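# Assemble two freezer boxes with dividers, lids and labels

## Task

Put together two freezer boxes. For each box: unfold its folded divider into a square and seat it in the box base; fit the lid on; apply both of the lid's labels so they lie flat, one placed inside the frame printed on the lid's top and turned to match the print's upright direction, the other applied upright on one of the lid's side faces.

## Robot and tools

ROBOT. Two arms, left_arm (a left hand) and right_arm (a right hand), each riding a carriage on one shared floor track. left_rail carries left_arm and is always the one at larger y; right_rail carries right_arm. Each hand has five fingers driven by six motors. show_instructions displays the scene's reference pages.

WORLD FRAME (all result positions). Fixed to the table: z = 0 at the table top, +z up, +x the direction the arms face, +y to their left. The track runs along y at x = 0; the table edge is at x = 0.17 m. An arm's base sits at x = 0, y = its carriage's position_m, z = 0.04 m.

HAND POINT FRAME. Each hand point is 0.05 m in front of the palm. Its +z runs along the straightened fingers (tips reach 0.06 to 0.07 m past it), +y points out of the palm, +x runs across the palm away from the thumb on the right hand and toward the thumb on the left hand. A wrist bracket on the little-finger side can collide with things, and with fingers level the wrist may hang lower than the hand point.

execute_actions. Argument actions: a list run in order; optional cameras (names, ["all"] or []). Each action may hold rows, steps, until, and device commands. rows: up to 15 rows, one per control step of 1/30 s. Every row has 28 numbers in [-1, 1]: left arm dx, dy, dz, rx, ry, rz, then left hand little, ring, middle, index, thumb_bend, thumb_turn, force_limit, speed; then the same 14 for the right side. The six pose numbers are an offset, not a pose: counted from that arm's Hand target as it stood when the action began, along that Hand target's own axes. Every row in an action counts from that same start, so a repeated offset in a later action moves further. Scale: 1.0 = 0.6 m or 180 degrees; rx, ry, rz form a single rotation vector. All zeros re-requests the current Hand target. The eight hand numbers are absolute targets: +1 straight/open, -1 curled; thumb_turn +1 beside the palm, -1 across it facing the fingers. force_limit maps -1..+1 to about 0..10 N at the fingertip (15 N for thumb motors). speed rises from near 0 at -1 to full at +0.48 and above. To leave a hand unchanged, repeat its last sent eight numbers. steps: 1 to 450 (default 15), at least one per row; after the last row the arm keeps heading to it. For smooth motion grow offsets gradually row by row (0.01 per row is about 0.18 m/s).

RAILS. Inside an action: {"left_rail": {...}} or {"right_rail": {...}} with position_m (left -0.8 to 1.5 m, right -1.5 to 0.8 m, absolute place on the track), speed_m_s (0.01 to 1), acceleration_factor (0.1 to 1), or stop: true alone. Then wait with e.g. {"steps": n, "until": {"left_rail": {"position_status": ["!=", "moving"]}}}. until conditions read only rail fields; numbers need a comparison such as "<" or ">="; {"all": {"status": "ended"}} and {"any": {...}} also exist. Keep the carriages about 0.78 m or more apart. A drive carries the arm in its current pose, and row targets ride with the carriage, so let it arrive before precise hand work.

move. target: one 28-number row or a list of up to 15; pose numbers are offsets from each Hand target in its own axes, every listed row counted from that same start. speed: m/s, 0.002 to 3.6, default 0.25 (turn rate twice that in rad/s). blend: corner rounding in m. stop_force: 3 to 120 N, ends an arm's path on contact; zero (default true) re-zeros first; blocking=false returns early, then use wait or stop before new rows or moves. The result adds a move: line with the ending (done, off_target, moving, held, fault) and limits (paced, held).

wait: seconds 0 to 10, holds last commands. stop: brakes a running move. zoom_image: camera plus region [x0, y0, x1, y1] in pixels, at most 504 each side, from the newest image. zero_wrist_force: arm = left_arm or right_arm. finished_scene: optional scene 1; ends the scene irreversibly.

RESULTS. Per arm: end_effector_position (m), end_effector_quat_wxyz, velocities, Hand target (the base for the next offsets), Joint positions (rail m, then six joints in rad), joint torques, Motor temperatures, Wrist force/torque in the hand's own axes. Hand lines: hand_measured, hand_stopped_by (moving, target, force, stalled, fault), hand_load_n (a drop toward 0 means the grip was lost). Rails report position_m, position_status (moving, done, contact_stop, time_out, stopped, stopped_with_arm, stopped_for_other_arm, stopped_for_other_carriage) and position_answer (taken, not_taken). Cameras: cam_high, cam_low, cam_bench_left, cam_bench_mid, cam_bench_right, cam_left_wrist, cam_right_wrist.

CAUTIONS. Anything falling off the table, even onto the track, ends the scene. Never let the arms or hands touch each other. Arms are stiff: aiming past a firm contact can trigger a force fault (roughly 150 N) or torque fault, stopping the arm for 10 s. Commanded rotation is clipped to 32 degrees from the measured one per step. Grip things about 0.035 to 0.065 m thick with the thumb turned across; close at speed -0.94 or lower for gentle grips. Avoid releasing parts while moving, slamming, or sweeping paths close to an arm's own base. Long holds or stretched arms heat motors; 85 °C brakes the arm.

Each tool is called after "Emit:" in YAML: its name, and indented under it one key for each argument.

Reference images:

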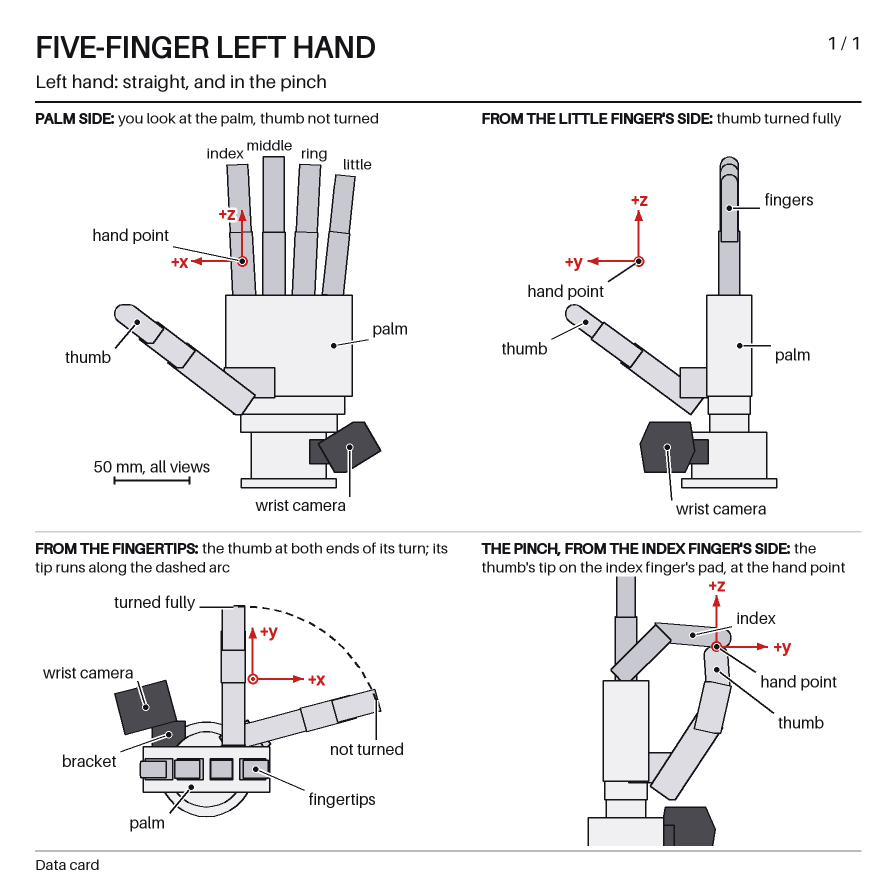

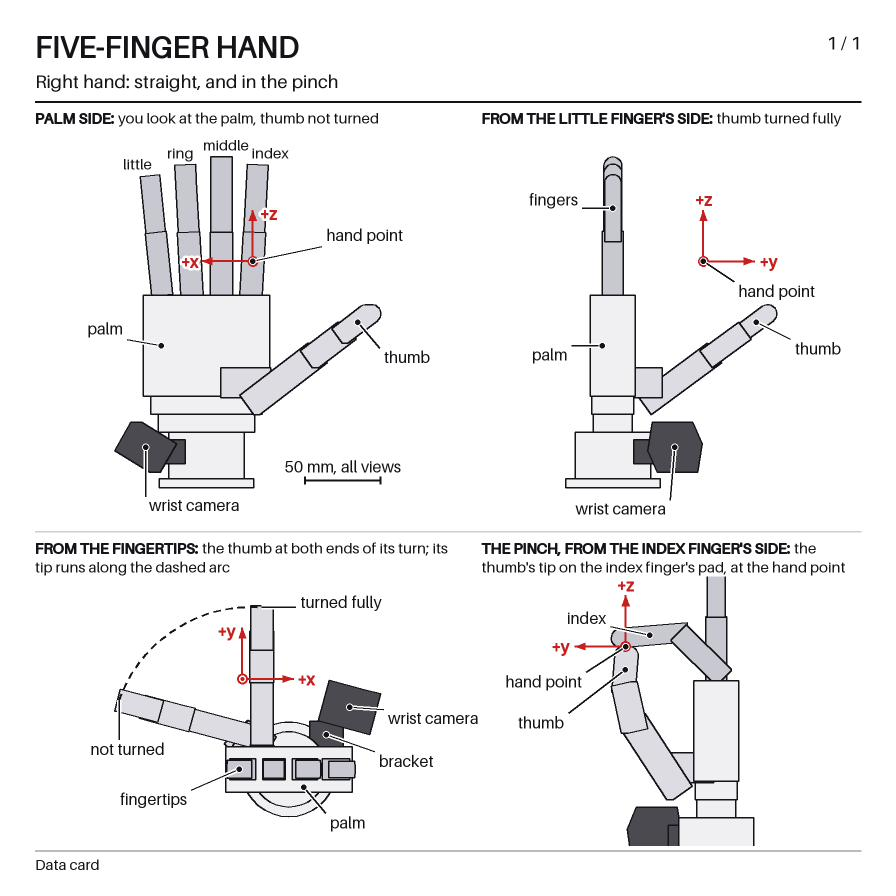

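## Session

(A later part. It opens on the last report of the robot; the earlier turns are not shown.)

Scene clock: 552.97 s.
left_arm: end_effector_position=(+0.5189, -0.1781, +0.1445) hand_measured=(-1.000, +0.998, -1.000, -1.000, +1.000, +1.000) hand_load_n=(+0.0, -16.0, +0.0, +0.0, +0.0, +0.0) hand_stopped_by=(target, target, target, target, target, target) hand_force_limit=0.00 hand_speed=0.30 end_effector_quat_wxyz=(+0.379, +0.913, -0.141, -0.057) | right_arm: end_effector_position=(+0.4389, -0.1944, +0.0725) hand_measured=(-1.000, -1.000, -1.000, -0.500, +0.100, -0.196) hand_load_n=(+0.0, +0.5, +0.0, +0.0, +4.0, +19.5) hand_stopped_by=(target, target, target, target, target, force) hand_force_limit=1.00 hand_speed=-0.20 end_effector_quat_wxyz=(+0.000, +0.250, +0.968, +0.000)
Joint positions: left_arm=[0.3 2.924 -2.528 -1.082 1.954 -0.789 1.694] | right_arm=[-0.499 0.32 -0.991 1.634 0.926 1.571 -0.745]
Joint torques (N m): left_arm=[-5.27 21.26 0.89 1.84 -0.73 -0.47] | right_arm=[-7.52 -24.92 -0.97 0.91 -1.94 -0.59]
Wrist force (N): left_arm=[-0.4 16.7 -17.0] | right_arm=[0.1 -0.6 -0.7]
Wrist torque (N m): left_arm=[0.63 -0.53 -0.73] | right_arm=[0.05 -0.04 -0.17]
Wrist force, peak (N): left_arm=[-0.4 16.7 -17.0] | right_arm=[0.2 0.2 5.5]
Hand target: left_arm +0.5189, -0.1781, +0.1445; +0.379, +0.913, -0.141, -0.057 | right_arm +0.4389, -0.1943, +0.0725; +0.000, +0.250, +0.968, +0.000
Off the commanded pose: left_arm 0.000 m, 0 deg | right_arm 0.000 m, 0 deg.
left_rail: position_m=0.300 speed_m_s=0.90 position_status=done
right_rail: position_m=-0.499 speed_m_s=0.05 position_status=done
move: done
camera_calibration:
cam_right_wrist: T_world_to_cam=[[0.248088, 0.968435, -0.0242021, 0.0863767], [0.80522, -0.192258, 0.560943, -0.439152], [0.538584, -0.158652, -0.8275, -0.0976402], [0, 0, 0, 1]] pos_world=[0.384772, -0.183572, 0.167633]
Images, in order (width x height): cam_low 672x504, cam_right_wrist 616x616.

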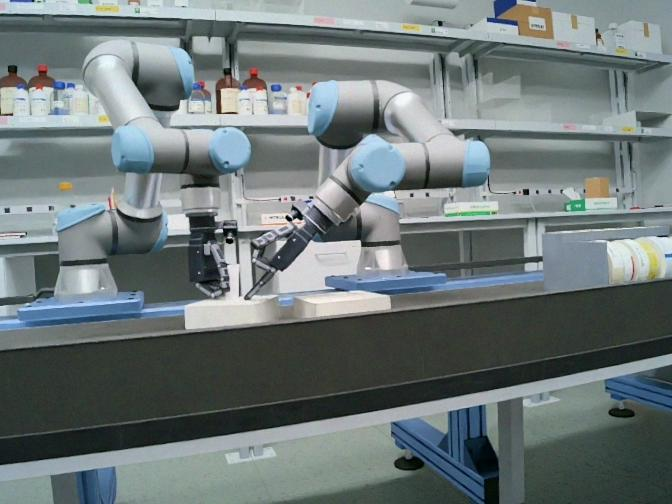

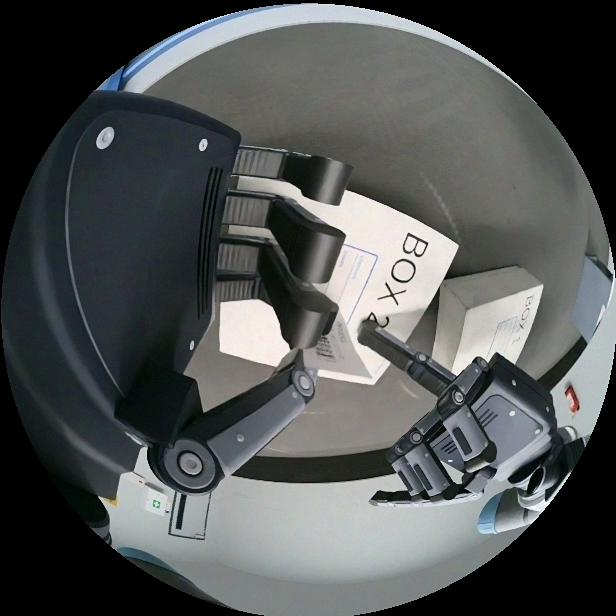

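Emit:
move:
  target:
    - [0,0,0,0,0,0,-1,1,-1,-1,1,1,0,0.3,0.035,0,-0.02,0,0,0,-1,-1,-1,-0.5,0.1,-0.5,1.0,-0.2]
    - [0,0,0,0,0,0,-1,1,-1,-1,1,1,0,0.3,0.05,0,-0.05,0,0,0,-1,-1,-1,-0.5,0.1,-0.5,1.0,-0.2]
  speed: [0.03, 0.03]
  blend: [0.01, 0]
  cameras: ["cam_low", "cam_right_wrist"]

Emit:
zoom_image:
  camera: "cam_low"
  region: [195, 240, 265, 310]

Emit:
zoom_image:
  camera: "cam_right_wrist"
  region: [200, 220, 400, 420]

Scene clock: 555.13 s.
left_arm: end_effector_position=(+0.5189, -0.1781, +0.1444) hand_measured=(-1.000, +0.998, -1.000, -1.000, +1.000, +1.000) hand_load_n=(+0.0, -11.5, +0.0, +0.0, +0.0, +0.0) hand_stopped_by=(target, target, target, target, target, target) hand_force_limit=0.00 hand_speed=0.30 end_effector_quat_wxyz=(+0.379, +0.913, -0.141, -0.057) | right_arm: end_effector_position=(+0.4126, -0.1798, +0.1024) hand_measured=(-1.000, -1.000, -1.000, -0.500, +0.102, -0.196) hand_load_n=(+0.0, -0.5, +0.0, +0.0, +5.0, +18.0) hand_stopped_by=(target, target, target, target, target, force) hand_force_limit=1.00 hand_speed=-0.20 end_effector_quat_wxyz=(+0.000, +0.250, +0.968, +0.000)
Joint positions: left_arm=[0.3 2.924 -2.528 -1.082 1.954 -0.789 1.694] | right_arm=[-0.499 0.371 -1.057 1.652 0.974 1.571 -0.694]
Joint torques (N m): left_arm=[-5.07 43.98 15.37 1.83 -1.84 -1.14] | right_arm=[12.23 -57.22 -33.85 4.8 1.75 1.13]
Wrist force (N): left_arm=[-3.0 11.3 -10.6] | right_arm=[0.0 -0.5 -1.0]
Wrist torque (N m): left_arm=[0.31 -0.40 -0.68] | right_arm=[-0.01 -0.01 -0.18]
Wrist force, peak (N): left_arm=[-0.5 16.6 -17.2] | right_arm=[-4.3 4.2 10.9]
Hand target: left_arm +0.5189, -0.1781, +0.1445; +0.379, +0.913, -0.141, -0.057 | right_arm +0.4126, -0.1798, +0.1024; +0.000, +0.250, +0.968, +0.000
Off the commanded pose: left_arm 0.000 m, 0 deg | right_arm 0.000 m, 0 deg.
left_rail: position_m=0.300 speed_m_s=0.90 position_status=done
right_rail: position_m=-0.499 speed_m_s=0.05 position_status=done
move: done
camera_calibration:
cam_right_wrist: T_world_to_cam=[[0.248034, 0.968451, -0.0241233, 0.0795643], [0.805231, -0.192259, 0.560927, -0.432041], [0.538593, -0.158554, -0.827514, -0.0564707], [0, 0, 0, 1]] pos_world=[0.358573, -0.169072, 0.197532]
Images, in order (width x height): cam_low 672x504, cam_right_wrist 616x616.

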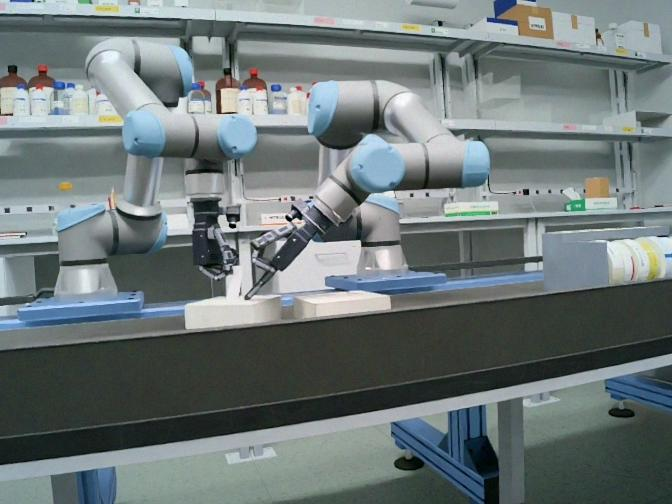

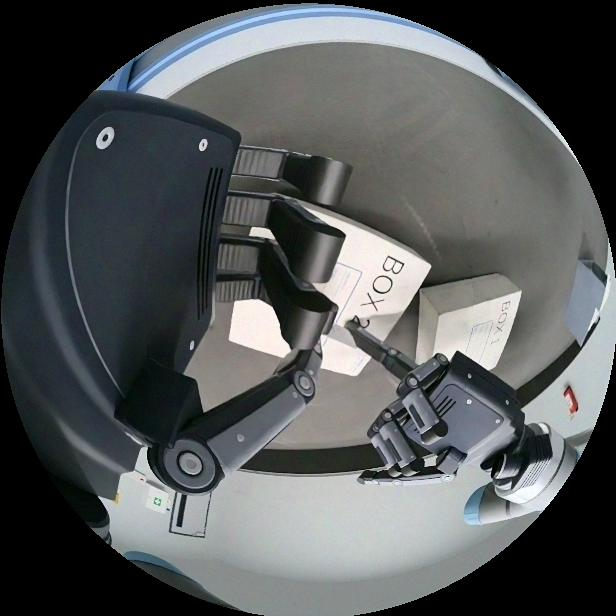

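Scaled by 7.200 from the camera's 672x504 image, which has a finer 960x720 frame.

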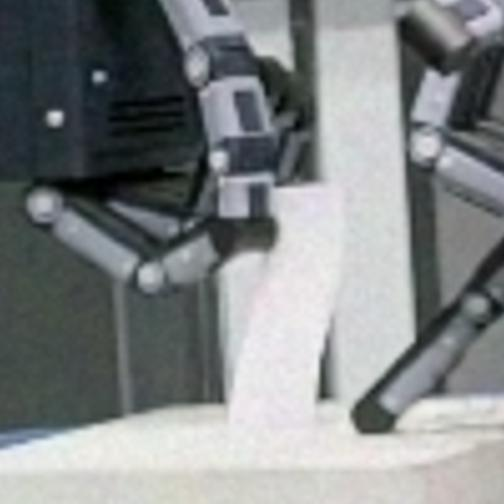

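Scaled by 2.520 from the camera's 616x616 image, which has a finer 880x880 frame.

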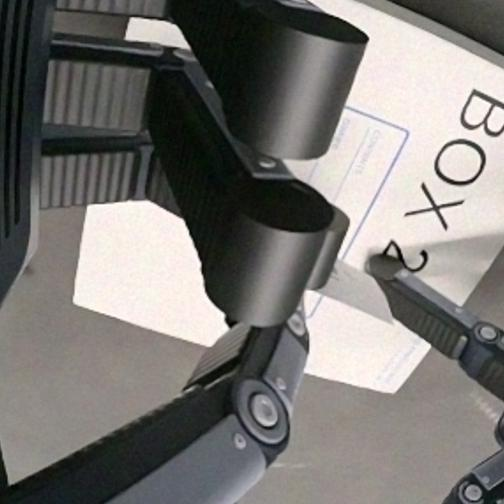

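Emit:
move:
  target: [0,0,0,0,0,0,-1,1,-1,-1,1,1,0,0.3,0,0,-0.0333,0,0,0,-1,-1,-1,-0.5,0.1,-0.5,1.0,-0.2]
  speed: 0.04
  cameras: ["cam_low", "cam_right_wrist", "cam_left_wrist"]

Emit:
zoom_image:
  camera: "cam_low"
  region: [195, 240, 265, 310]

Emit:
zoom_image:
  camera: "cam_right_wrist"
  region: [200, 220, 400, 420]

Emit:
zoom_image:
  camera: "cam_left_wrist"
  region: [235, 130, 385, 280]

Scene clock: 556.37 s.
left_arm: end_effector_position=(+0.5189, -0.1781, +0.1445) hand_measured=(-1.000, +0.998, -1.000, -1.000, +1.000, +1.000) hand_load_n=(-0.5, -11.5, +0.0, +0.0, +0.0, +0.0) hand_stopped_by=(target, target, target, target, target, target) hand_force_limit=0.00 hand_speed=0.30 end_effector_quat_wxyz=(+0.379, +0.913, -0.141, -0.057) | right_arm: end_effector_position=(+0.4126, -0.1798, +0.1224) hand_measured=(-1.000, -1.000, -1.000, -0.500, +0.102, -0.196) hand_load_n=(+0.0, +0.0, +0.0, +0.5, +5.0, +18.0) hand_stopped_by=(target, target, target, target, target, force) hand_force_limit=1.00 hand_speed=-0.20 end_effector_quat_wxyz=(+0.000, +0.250, +0.968, +0.000)
Joint positions: left_arm=[0.3 2.924 -2.528 -1.082 1.954 -0.789 1.694] | right_arm=[-0.499 0.371 -1.082 1.633 1.019 1.571 -0.694]
Joint torques (N m): left_arm=[-5.52 59.59 17.8 1.77 -2.81 -0.92] | right_arm=[10.16 -56.17 -34.18 5.21 1.59 0.92]
Wrist force (N): left_arm=[-3.0 11.7 -10.9] | right_arm=[0.3 -0.2 -0.5]
Wrist torque (N m): left_arm=[0.33 -0.41 -0.68] | right_arm=[-0.01 -0.05 -0.13]
Wrist force, peak (N): left_arm=[-3.1 11.9 -11.1] | right_arm=[0.0 -0.3 -1.1]
Hand target: left_arm +0.5189, -0.1781, +0.1445; +0.379, +0.913, -0.141, -0.057 | right_arm +0.4126, -0.1798, +0.1224; +0.000, +0.250, +0.968, +0.000
Off the commanded pose: left_arm 0.000 m, 0 deg | right_arm 0.000 m, 0 deg.
left_rail: position_m=0.300 speed_m_s=0.90 position_status=done
right_rail: position_m=-0.499 speed_m_s=0.05 position_status=done
move: done
camera_calibration:
cam_left_wrist: T_world_to_cam=[[0.496917, 0.562974, -0.660404, -0.0655228], [0.832109, -0.0931137, 0.546739, -0.520426], [0.246308, -0.821212, -0.514726, -0.0852832], [0, 0, 0, 1]] pos_world=[0.486617, -0.0816068, 0.197369]
cam_right_wrist: T_world_to_cam=[[0.248086, 0.968436, -0.0242038, 0.0799738], [0.805221, -0.192255, 0.560943, -0.443215], [0.538584, -0.158652, -0.8275, -0.0397841], [0, 0, 0, 1]] pos_world=[0.358472, -0.168972, 0.217633]
Images, in order (width x height): cam_low 672x504, cam_left_wrist 616x616, cam_right_wrist 616x616.

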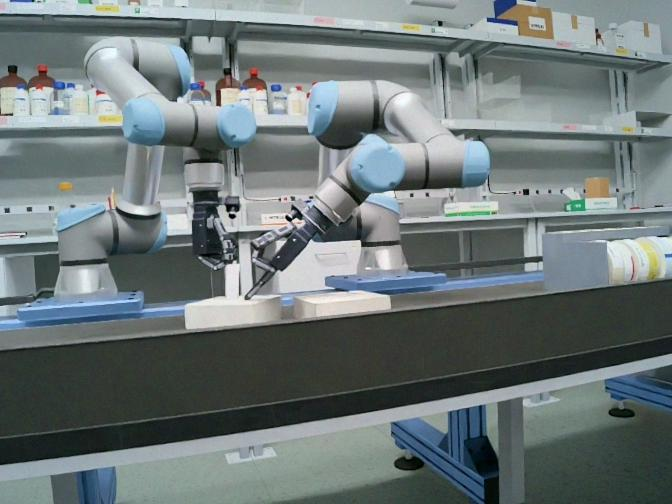

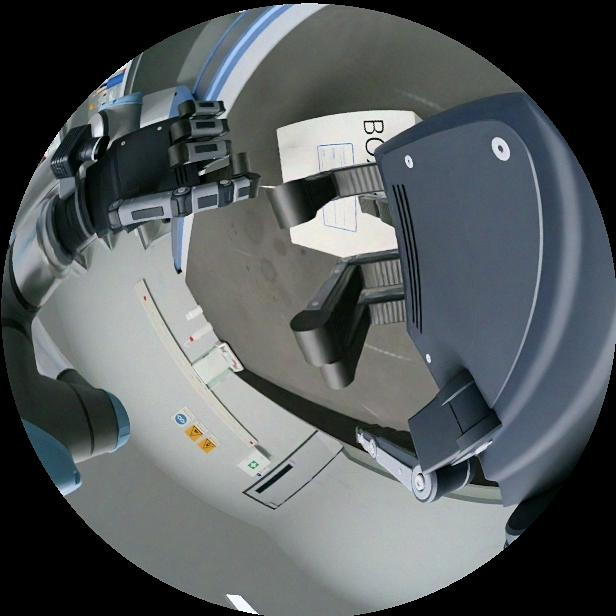

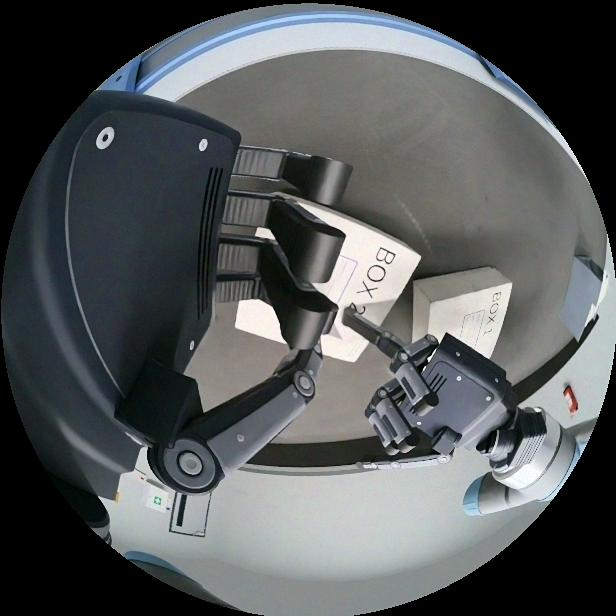

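Scaled by 7.200 from the camera's 672x504 image, which has a finer 960x720 frame.

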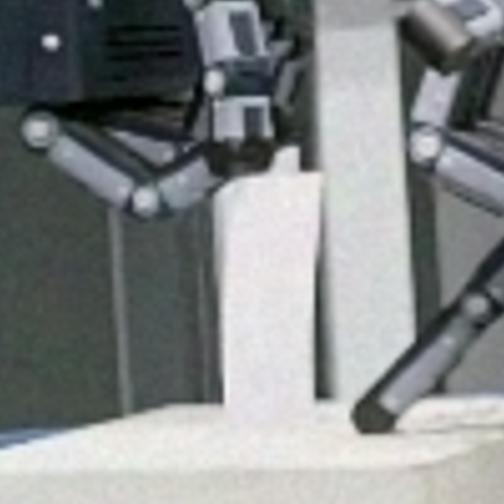

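Scaled by 2.520 from the camera's 616x616 image, which has a finer 880x880 frame.

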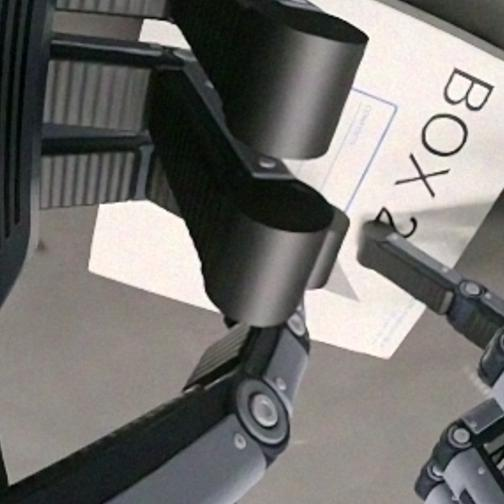

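Scaled by 3.360 from the camera's 616x616 image, which has a finer 880x880 frame.

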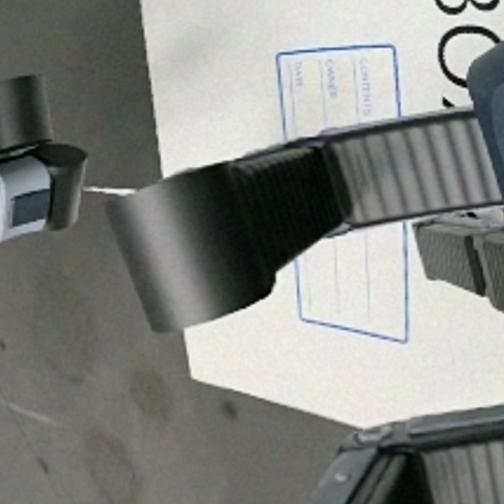

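Emit:
move:
  target:
    - [0,0,0,0,0,0,-1,1,-1,-1,1,1,0,0.3,0,0,0,0,0,0,-1,-1,-1,-0.5,0.1,1,0.2,0.2]
    - [0,0,0,0,0,0,-1,1,-1,-1,1,1,0,0.3,-0.05,0.015,0,0,0,0,-1,-1,-1,-0.5,0.1,1,0.2,0.2]
    - [0,0,0,0,0,0,-1,1,-1,-1,1,1,0,0.3,-0.05,0.015,0.0707,0,0,0,-1,-1,-1,-0.5,0.1,1,0.2,0.2]
  speed: [0.05, 0.09, 0.09]
  blend: [0, 0.01, 0]
  cameras: ["cam_low", "cam_right_wrist"]

Emit:
zoom_image:
  camera: "cam_low"
  region: [195, 240, 265, 310]

Emit:
zoom_image:
  camera: "cam_right_wrist"
  region: [200, 220, 400, 420]

Scene clock: 565.23 s.
left_arm: end_effector_position=(+0.5189, -0.1781, +0.1445) hand_measured=(-1.000, +0.998, -1.000, -1.000, +1.000, +1.000) hand_load_n=(+0.0, -11.5, +0.0, +0.0, +0.0, +0.0) hand_stopped_by=(target, target, target, target, target, target) hand_force_limit=0.00 hand_speed=0.30 end_effector_quat_wxyz=(+0.379, +0.913, -0.141, -0.057) | right_arm: end_effector_position=(+0.4432, -0.1865, +0.0801) hand_measured=(-1.000, -1.000, -1.000, -0.500, +0.100, +1.000) hand_load_n=(+0.0, +0.0, +0.0, +0.5, +0.0, +0.5) hand_stopped_by=(target, target, target, target, target, target) hand_force_limit=0.20 hand_speed=0.20 end_effector_quat_wxyz=(+0.000, +0.250, +0.968, +0.000)
Joint positions: left_arm=[0.3 2.924 -2.528 -1.082 1.954 -0.789 1.694] | right_arm=[-0.499 0.333 -0.985 1.6 0.955 1.571 -0.732]
Joint torques (N m): left_arm=[-4.24 66.69 19 1.62 -2.7 -1.03] | right_arm=[-6.76 -26.94 0.09 0.7 -1.57 -0.6]
Wrist force (N): left_arm=[-2.9 11.8 -10.9] | right_arm=[0.4 0.0 -0.8]
Wrist torque (N m): left_arm=[0.32 -0.42 -0.67] | right_arm=[0.07 -0.08 -0.05]
Wrist force, peak (N): left_arm=[-3.0 12.2 -11.1] | right_arm=[1.9 0.4 -0.7]
Hand target: left_arm +0.5189, -0.1781, +0.1445; +0.379, +0.913, -0.141, -0.057 | right_arm +0.4432, -0.1865, +0.0800; +0.000, +0.250, +0.968, +0.000
Off the commanded pose: left_arm 0.000 m, 0 deg | right_arm 0.000 m, 0 deg.
left_rail: position_m=0.300 speed_m_s=0.90 position_status=done
right_rail: position_m=-0.499 speed_m_s=0.05 position_status=done
move: done
camera_calibration:
cam_right_wrist: T_world_to_cam=[[0.24809, 0.968435, -0.0242038, 0.0778206], [0.80519, -0.19225, 0.560989, -0.445491], [0.538628, -0.158664, -0.827469, -0.0924096], [0, 0, 0, 1]] pos_world=[0.389172, -0.175672, 0.175333]
Images, in order (width x height): cam_low 672x504, cam_right_wrist 616x616.

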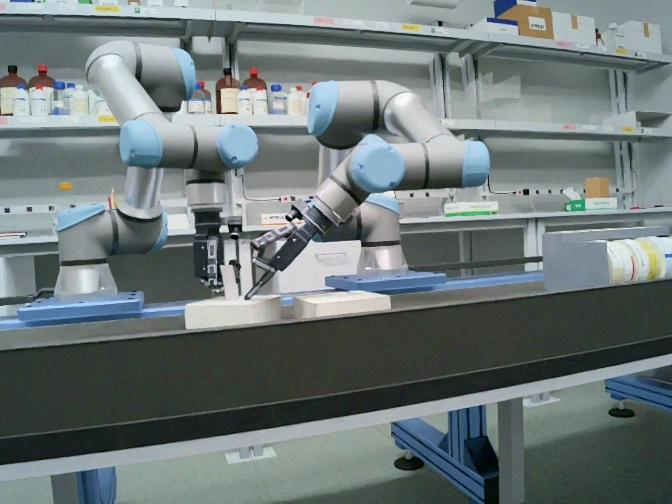

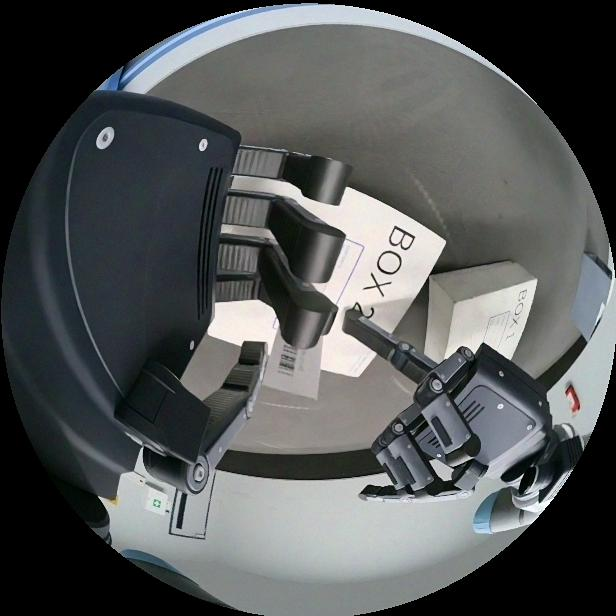

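Scaled by 7.200 from the camera's 672x504 image, which has a finer 960x720 frame.

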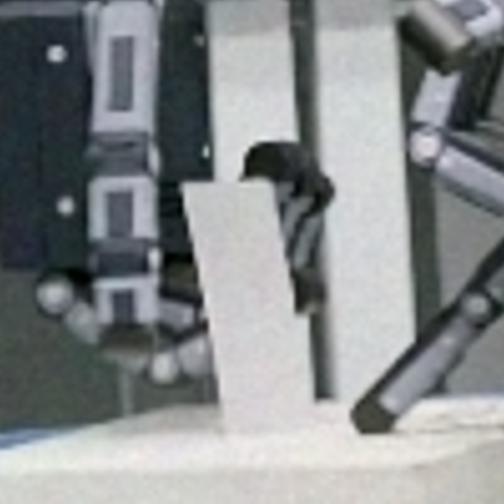

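Scaled by 2.520 from the camera's 616x616 image, which has a finer 880x880 frame.

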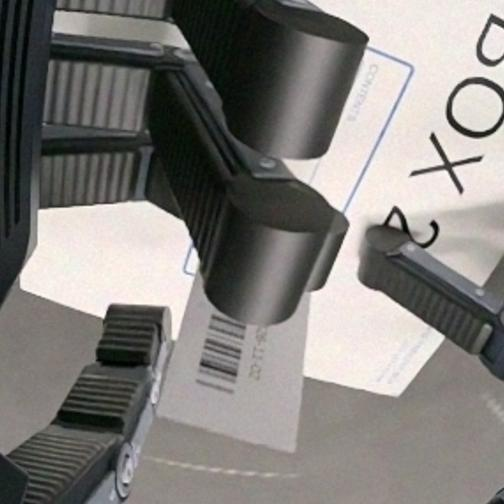

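Emit:
move:
  target:
    - [0,0,0,0,0,0,-1,1,-1,-1,1,1,0,0.3,0,0,0,0,0,0,-1,-1,-1,-0.5,0.1,-0.5,1.0,-0.2]
    - [0,0,0,0,0,0,-1,1,-1,-1,1,1,0,0.3,0,-0.045,-0.008,0,0,0,-1,-1,-1,-0.5,0.1,-0.5,1.0,-0.2]
  speed: [0.05, 0.03]
  cameras: ["cam_low", "cam_right_wrist"]

Emit:
zoom_image:
  camera: "cam_low"
  region: [195, 240, 265, 310]

Emit:
zoom_image:
  camera: "cam_right_wrist"
  region: [200, 220, 400, 420]

Scene clock: 567.83 s.
left_arm: end_effector_position=(+0.5189, -0.1781, +0.1445) hand_measured=(-1.000, +0.998, -1.000, -1.000, +1.000, +1.000) hand_load_n=(+0.0, -14.0, +0.0, +0.0, +0.0, +0.0) hand_stopped_by=(target, target, target, target, target, target) hand_force_limit=0.00 hand_speed=0.30 end_effector_quat_wxyz=(+0.379, +0.913, -0.141, -0.057) | right_arm: end_effector_position=(+0.4302, -0.2101, +0.0848) hand_measured=(-1.000, -1.000, -1.000, -0.500, +0.102, -0.176) hand_load_n=(+0.0, +0.0, +0.0, +0.5, +6.5, +15.0) hand_stopped_by=(target, target, target, target, target, force) hand_force_limit=1.00 hand_speed=-0.20 end_effector_quat_wxyz=(+0.000, +0.250, +0.968, +0.000)
Joint positions: left_arm=[0.3 2.924 -2.528 -1.082 1.954 -0.789 1.694] | right_arm=[-0.499 0.292 -1.04 1.679 0.931 1.571 -0.773]
Joint torques (N m): left_arm=[-1.6 62.55 17.91 1.75 -2.64 -1.02] | right_arm=[-10.73 -58.45 -0.9 1.42 0.55 -1.16]
Wrist force (N): left_arm=[-2.5 14.4 -9.6] | right_arm=[-0.3 1.5 1.9]
Wrist torque (N m): left_arm=[0.22 -0.32 -0.76] | right_arm=[0.05 -0.01 -0.10]
Wrist force, peak (N): left_arm=[-1.5 14.7 -11.1] | right_arm=[-1.1 6.2 6.3]
Hand target: left_arm +0.5189, -0.1781, +0.1445; +0.379, +0.913, -0.141, -0.057 | right_arm +0.4301, -0.2101, +0.0848; +0.000, +0.250, +0.968, +0.000
Off the commanded pose: left_arm 0.000 m, 0 deg | right_arm 0.000 m, 0 deg.
left_rail: position_m=0.300 speed_m_s=0.90 position_status=done
right_rail: position_m=-0.499 speed_m_s=0.05 position_status=done
move: done
camera_calibration:
cam_right_wrist: T_world_to_cam=[[0.248088, 0.968435, -0.0242021, 0.10404], [0.80522, -0.192258, 0.560943, -0.442121], [0.538584, -0.158652, -0.8275, -0.0851843], [0, 0, 0, 1]] pos_world=[0.376072, -0.199272, 0.180033]
Images, in order (width x height): cam_low 672x504, cam_right_wrist 616x616.

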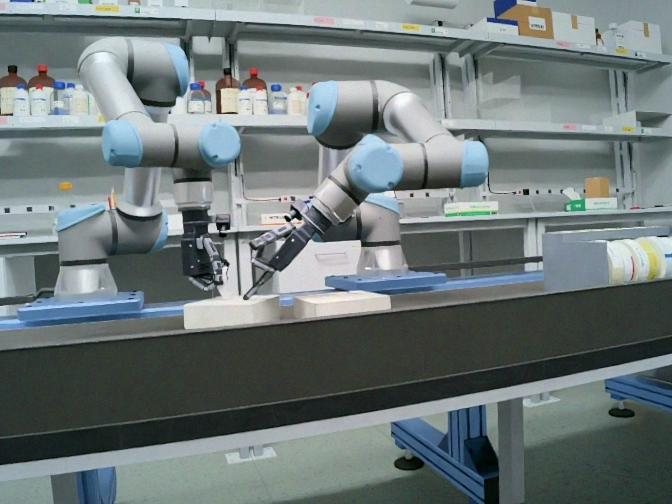

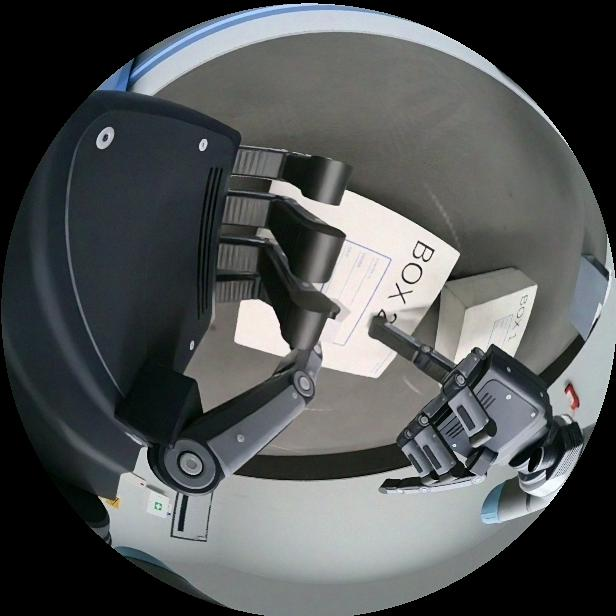

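Scaled by 7.200 from the camera's 672x504 image, which has a finer 960x720 frame.

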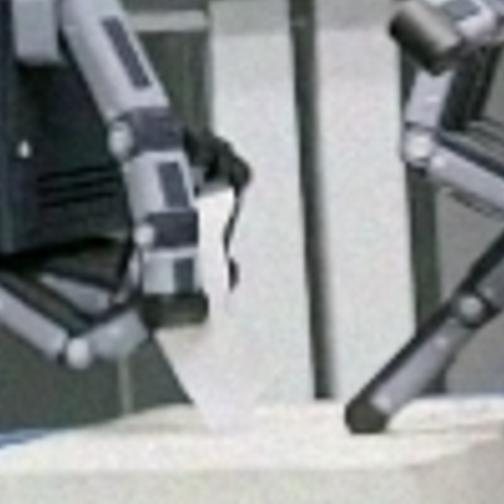

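Scaled by 2.520 from the camera's 616x616 image, which has a finer 880x880 frame.

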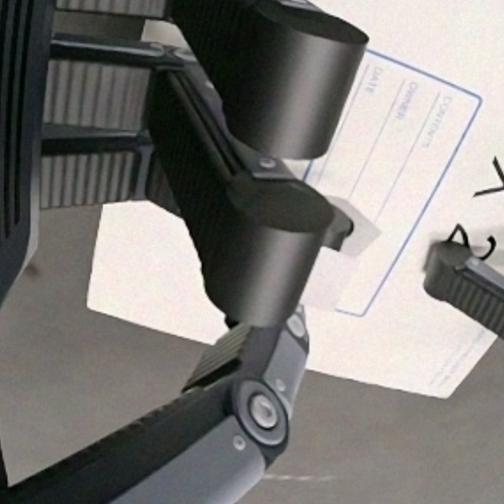

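Emit:
move:
  target: [0,0,0,0,0,0,-1,1,-1,-1,1,1,0,0.3,0,-0.01,-0.06,0,0,0,-1,-1,-1,-0.5,0.1,-0.5,1.0,-0.2]
  speed: 0.03
  cameras: ["cam_low", "cam_right_wrist"]

Emit:
zoom_image:
  camera: "cam_low"
  region: [195, 240, 265, 310]

Emit:
zoom_image:
  camera: "cam_right_wrist"
  region: [200, 220, 400, 420]

Scene clock: 569.67 s.
left_arm: end_effector_position=(+0.5189, -0.1781, +0.1445) hand_measured=(-1.000, +0.998, -1.000, -1.000, +1.000, +1.000) hand_load_n=(+0.0, -14.0, +0.0, +0.0, +0.0, +0.0) hand_stopped_by=(target, target, target, target, target, target) hand_force_limit=0.00 hand_speed=0.30 end_effector_quat_wxyz=(+0.379, +0.913, -0.141, -0.057) | right_arm: end_effector_position=(+0.4272, -0.2154, +0.1207) hand_measured=(-1.000, -1.000, -1.000, -0.500, +0.102, -0.176) hand_load_n=(+0.0, +0.0, +0.0, +0.0, +6.0, +15.0) hand_stopped_by=(target, target, target, target, target, force) hand_force_limit=1.00 hand_speed=-0.20 end_effector_quat_wxyz=(+0.000, +0.250, +0.968, +0.000)
Joint positions: left_arm=[0.3 2.924 -2.528 -1.082 1.954 -0.789 1.694] | right_arm=[-0.499 0.282 -1.099 1.664 1.004 1.57 -0.783]
Joint torques (N m): left_arm=[7.42 54.41 18.85 1.42 -2.56 -0.79] | right_arm=[-10.99 -54.67 -34.44 5.33 -1.68 -1.21]
Wrist force (N): left_arm=[-2.4 13.8 -9.6] | right_arm=[0.1 -0.5 -0.9]
Wrist torque (N m): left_arm=[0.19 -0.34 -0.74] | right_arm=[-0.02 -0.02 -0.06]
Wrist force, peak (N): left_arm=[-2.5 14.3 -10.0] | right_arm=[-0.6 2.2 5.6]
Hand target: left_arm +0.5189, -0.1781, +0.1445; +0.379, +0.913, -0.141, -0.057 | right_arm +0.4272, -0.2154, +0.1208; +0.000, +0.250, +0.968, +0.000
Off the commanded pose: left_arm 0.000 m, 0 deg | right_arm 0.000 m, 0 deg.
left_rail: position_m=0.300 speed_m_s=0.90 position_status=done
right_rail: position_m=-0.499 speed_m_s=0.05 position_status=done
move: done
camera_calibration:
cam_right_wrist: T_world_to_cam=[[0.248086, 0.968436, -0.0242038, 0.110787], [0.805221, -0.192255, 0.560943, -0.460862], [0.538584, -0.158652, -0.8275, -0.0547021], [0, 0, 0, 1]] pos_world=[0.373072, -0.204572, 0.215933]
Images, in order (width x height): cam_low 672x504, cam_right_wrist 616x616.

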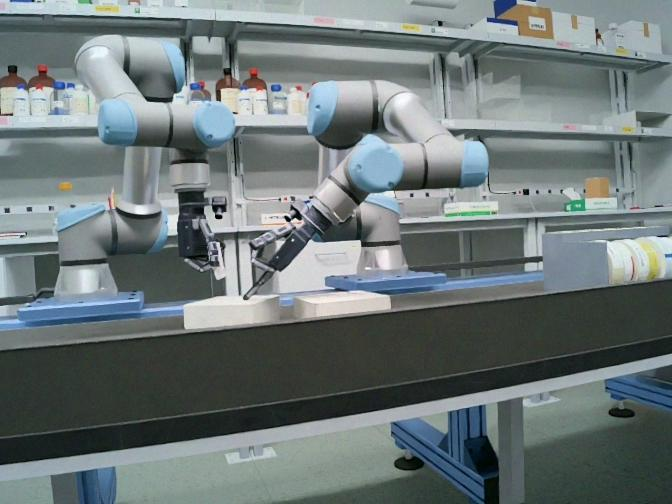

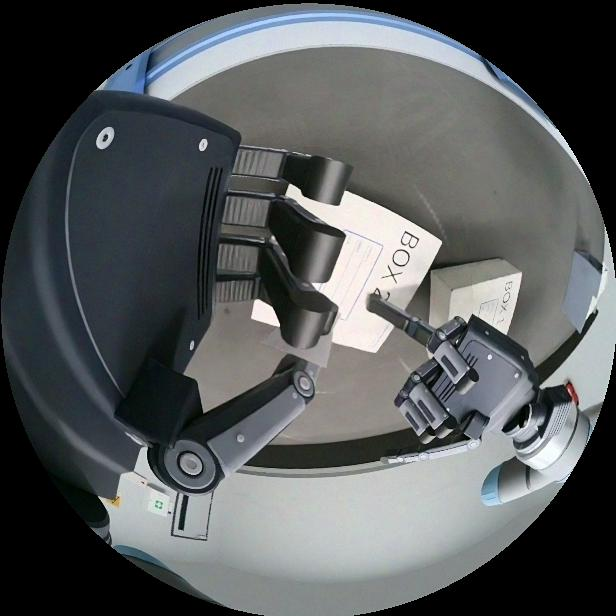

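Scaled by 7.200 from the camera's 672x504 image, which has a finer 960x720 frame.

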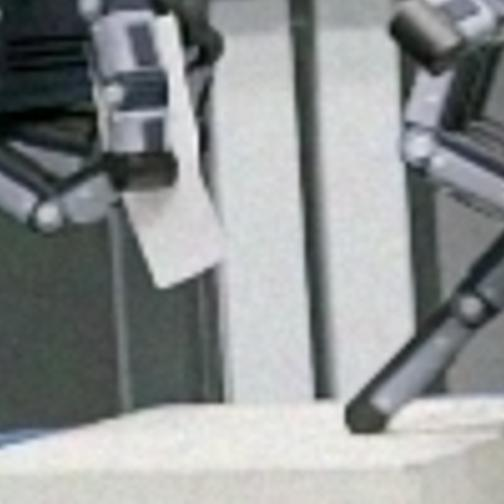

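Scaled by 2.520 from the camera's 616x616 image, which has a finer 880x880 frame.

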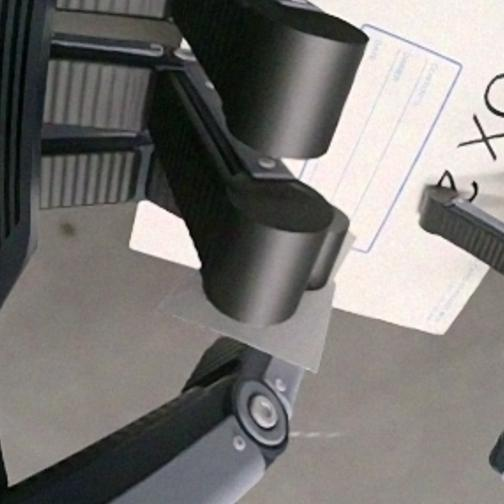

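Emit:
move:
  target:
    - [0,0.0707,-0.0707,0,0,0,-1,1,-1,-1,1,1,0,0.3,0,0,-0.02,0,0,0,-1,-1,-1,-0.5,0.1,-0.5,1.0,-0.2]
    - [-0.0602,-0.02,-0.26,0,0,0,-1,1,-1,-1,1,1,0,0.3,0,-0.02,-0.05,0,0,0,-1,-1,-1,-0.5,0.1,-0.5,1.0,-0.2]
  speed: [0.12, 0.15]
  blend: [0.02, 0]
  cameras: ["cam_low", "cam_right_wrist", "cam_left_wrist", "cam_bench_mid", "cam_high"]

Emit:
zoom_image:
  camera: "cam_low"
  region: [180, 220, 260, 300]

Emit:
zoom_image:
  camera: "cam_right_wrist"
  region: [220, 260, 400, 440]

Emit:
zoom_image:
  camera: "cam_bench_mid"
  region: [290, 360, 430, 460]

Emit:
zoom_image:
  camera: "cam_high"
  region: [140, 180, 320, 310]

Scene clock: 576.00 s.
left_arm: end_effector_position=(+0.5200, -0.0539, +0.2462) hand_measured=(-1.000, +1.000, -1.000, -1.000, +1.000, +1.000) hand_load_n=(+0.0, +0.0, +0.0, +0.0, +0.0, +0.0) hand_stopped_by=(target, target, target, target, target, target) hand_force_limit=0.00 hand_speed=0.30 end_effector_quat_wxyz=(+0.379, +0.913, -0.141, -0.057) | right_arm: end_effector_position=(+0.4214, -0.2259, +0.1508) hand_measured=(-1.000, -1.000, -1.000, -0.500, +0.102, -0.176) hand_load_n=(+0.0, +0.5, +0.0, +0.0, +6.5, +15.0) hand_stopped_by=(target, target, target, target, target, force) hand_force_limit=1.00 hand_speed=-0.20 end_effector_quat_wxyz=(+0.000, +0.250, +0.968, +0.000)
Joint positions: left_arm=[0.3 3.138 -2.332 -1.223 1.698 -0.829 1.986] | right_arm=[-0.499 0.261 -1.158 1.666 1.062 1.57 -0.804]
Joint torques (N m): left_arm=[5.89 72.83 5.92 -5.12 -0.56 1.28] | right_arm=[-11.7 -53.38 0.81 5.09 -1.68 -1.05]
Wrist force (N): left_arm=[-0.8 -0.2 -0.1] | right_arm=[0.1 -0.6 -0.7]
Wrist torque (N m): left_arm=[-0.04 0.20 -0.17] | right_arm=[-0.04 0.02 -0.06]
Wrist force, peak (N): left_arm=[-2.4 14.5 -10.0] | right_arm=[0.1 -0.7 -1.2]
Hand target: left_arm +0.5199, -0.0539, +0.2462; +0.379, +0.913, -0.141, -0.057 | right_arm +0.4214, -0.2259, +0.1508; +0.000, +0.250, +0.968, +0.000
Off the commanded pose: left_arm 0.000 m, 0 deg | right_arm 0.000 m, 0 deg.
left_rail: position_m=0.300 speed_m_s=0.90 position_status=done
right_rail: position_m=-0.499 speed_m_s=0.05 position_status=done
move: done
camera_calibration:
cam_left_wrist: T_world_to_cam=[[0.496904, 0.563015, -0.660379, -0.0687811], [0.832089, -0.093045, 0.546782, -0.565303], [0.246402, -0.821192, -0.514713, 0.0687621], [0, 0, 0, 1]] pos_world=[0.487617, 0.0425931, 0.299069]
cam_right_wrist: T_world_to_cam=[[0.248088, 0.968435, -0.0242021, 0.123119], [0.80522, -0.192258, 0.560943, -0.475039], [0.538584, -0.158652, -0.8275, -0.0284192], [0, 0, 0, 1]] pos_world=[0.367272, -0.215072, 0.245933]
Images, in order (width x height): cam_high 672x504, cam_low 672x504, cam_bench_mid 672x504, cam_left_wrist 616x616, cam_right_wrist 616x616.

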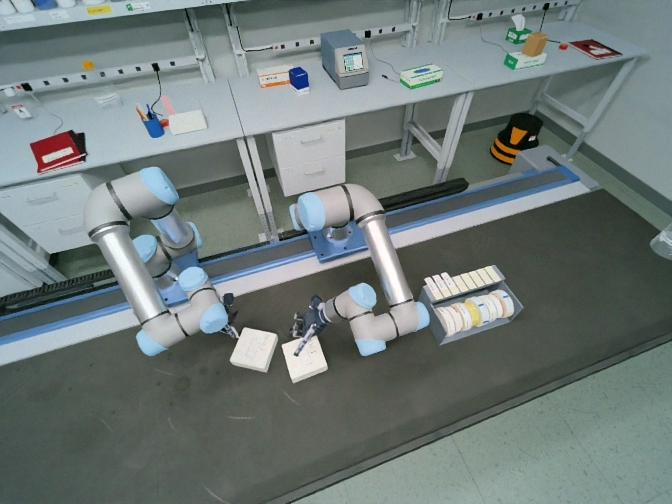

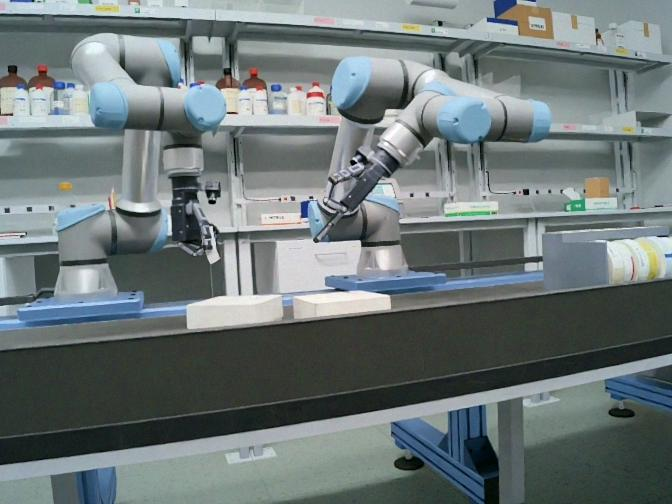

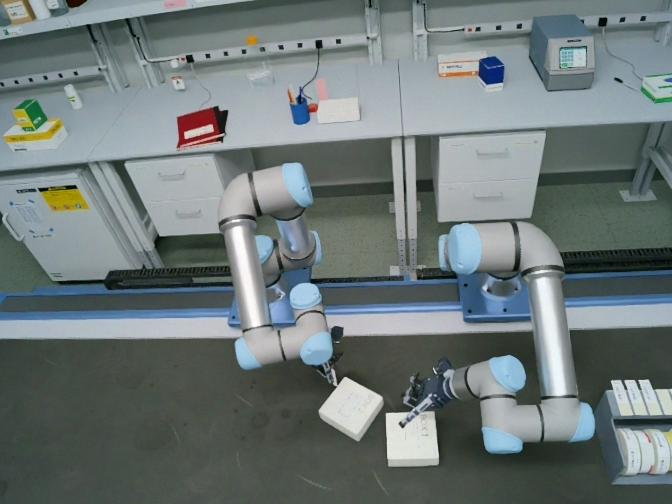

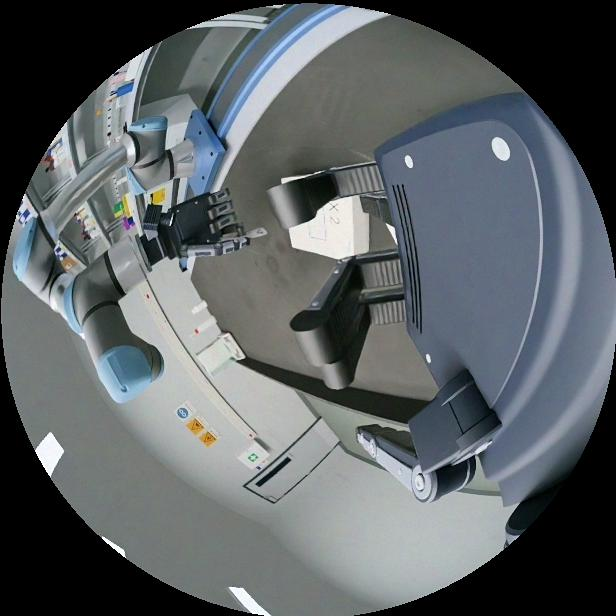

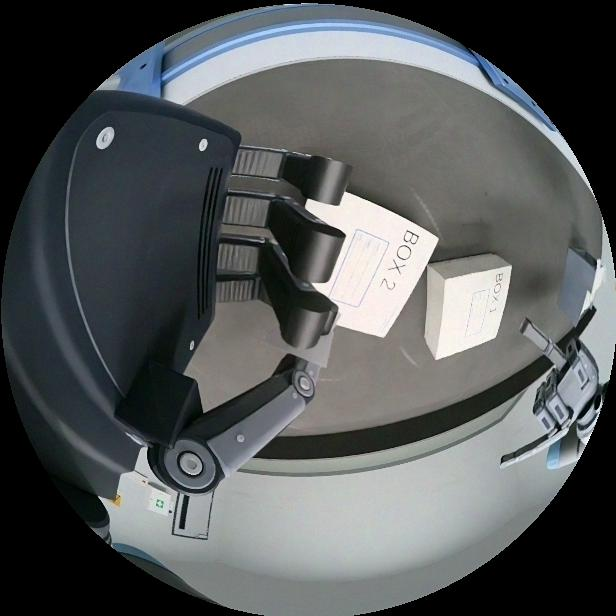

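Scaled by 6.300 from the camera's 672x504 image, which has a finer 960x720 frame.

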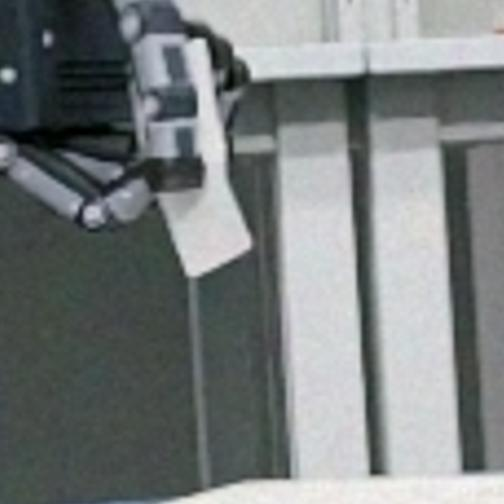

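Scaled by 2.800 from the camera's 616x616 image, which has a finer 880x880 frame.

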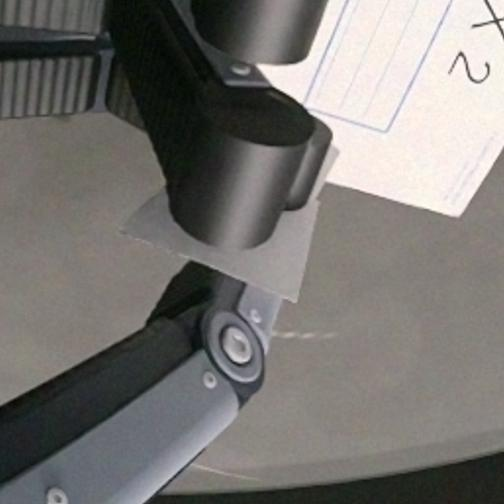

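Scaled by 3.600 from the camera's 672x504 image, which has a finer 960x720 frame.

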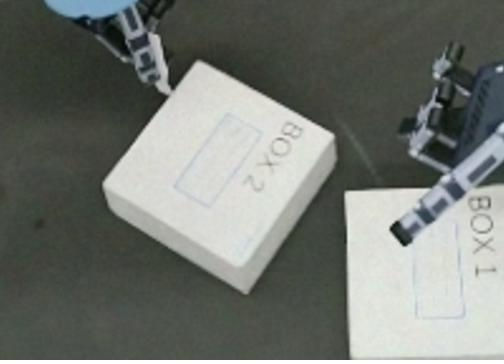

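Scaled by 2.800 from the camera's 672x504 image, which has a finer 960x720 frame.

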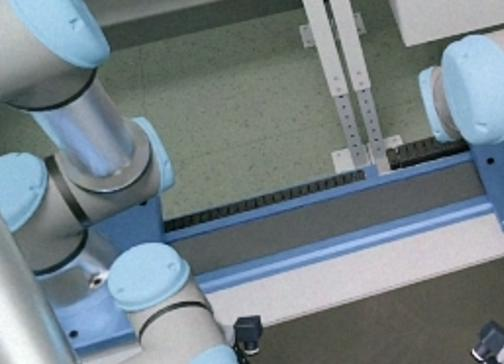

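Emit:
zoom_image:
  camera: "cam_right_wrist"
  region: [290, 180, 450, 340]

Emit:
zoom_image:
  camera: "cam_high"
  region: [210, 290, 350, 400]

Emit:
zoom_image:
  camera: "cam_left_wrist"
  region: [180, 160, 400, 300]

Scaled by 3.150 from the camera's 616x616 image, which has a finer 880x880 frame.

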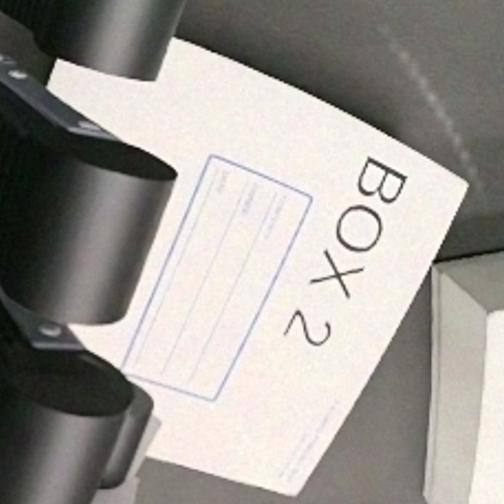

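Scaled by 3.600 from the camera's 672x504 image, which has a finer 960x720 frame.

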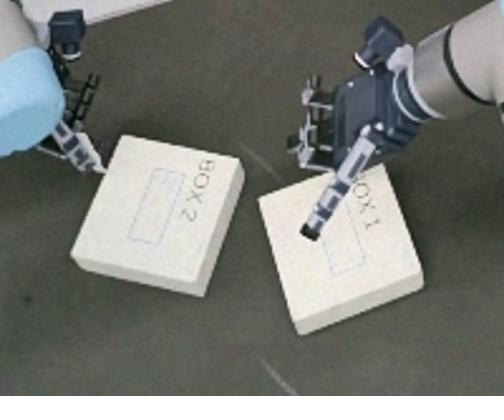

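Scaled by 2.291 from the camera's 616x616 image, which has a finer 880x880 frame.

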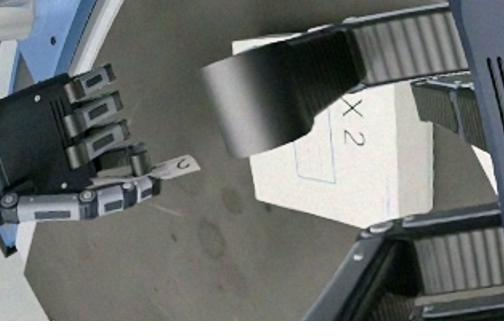

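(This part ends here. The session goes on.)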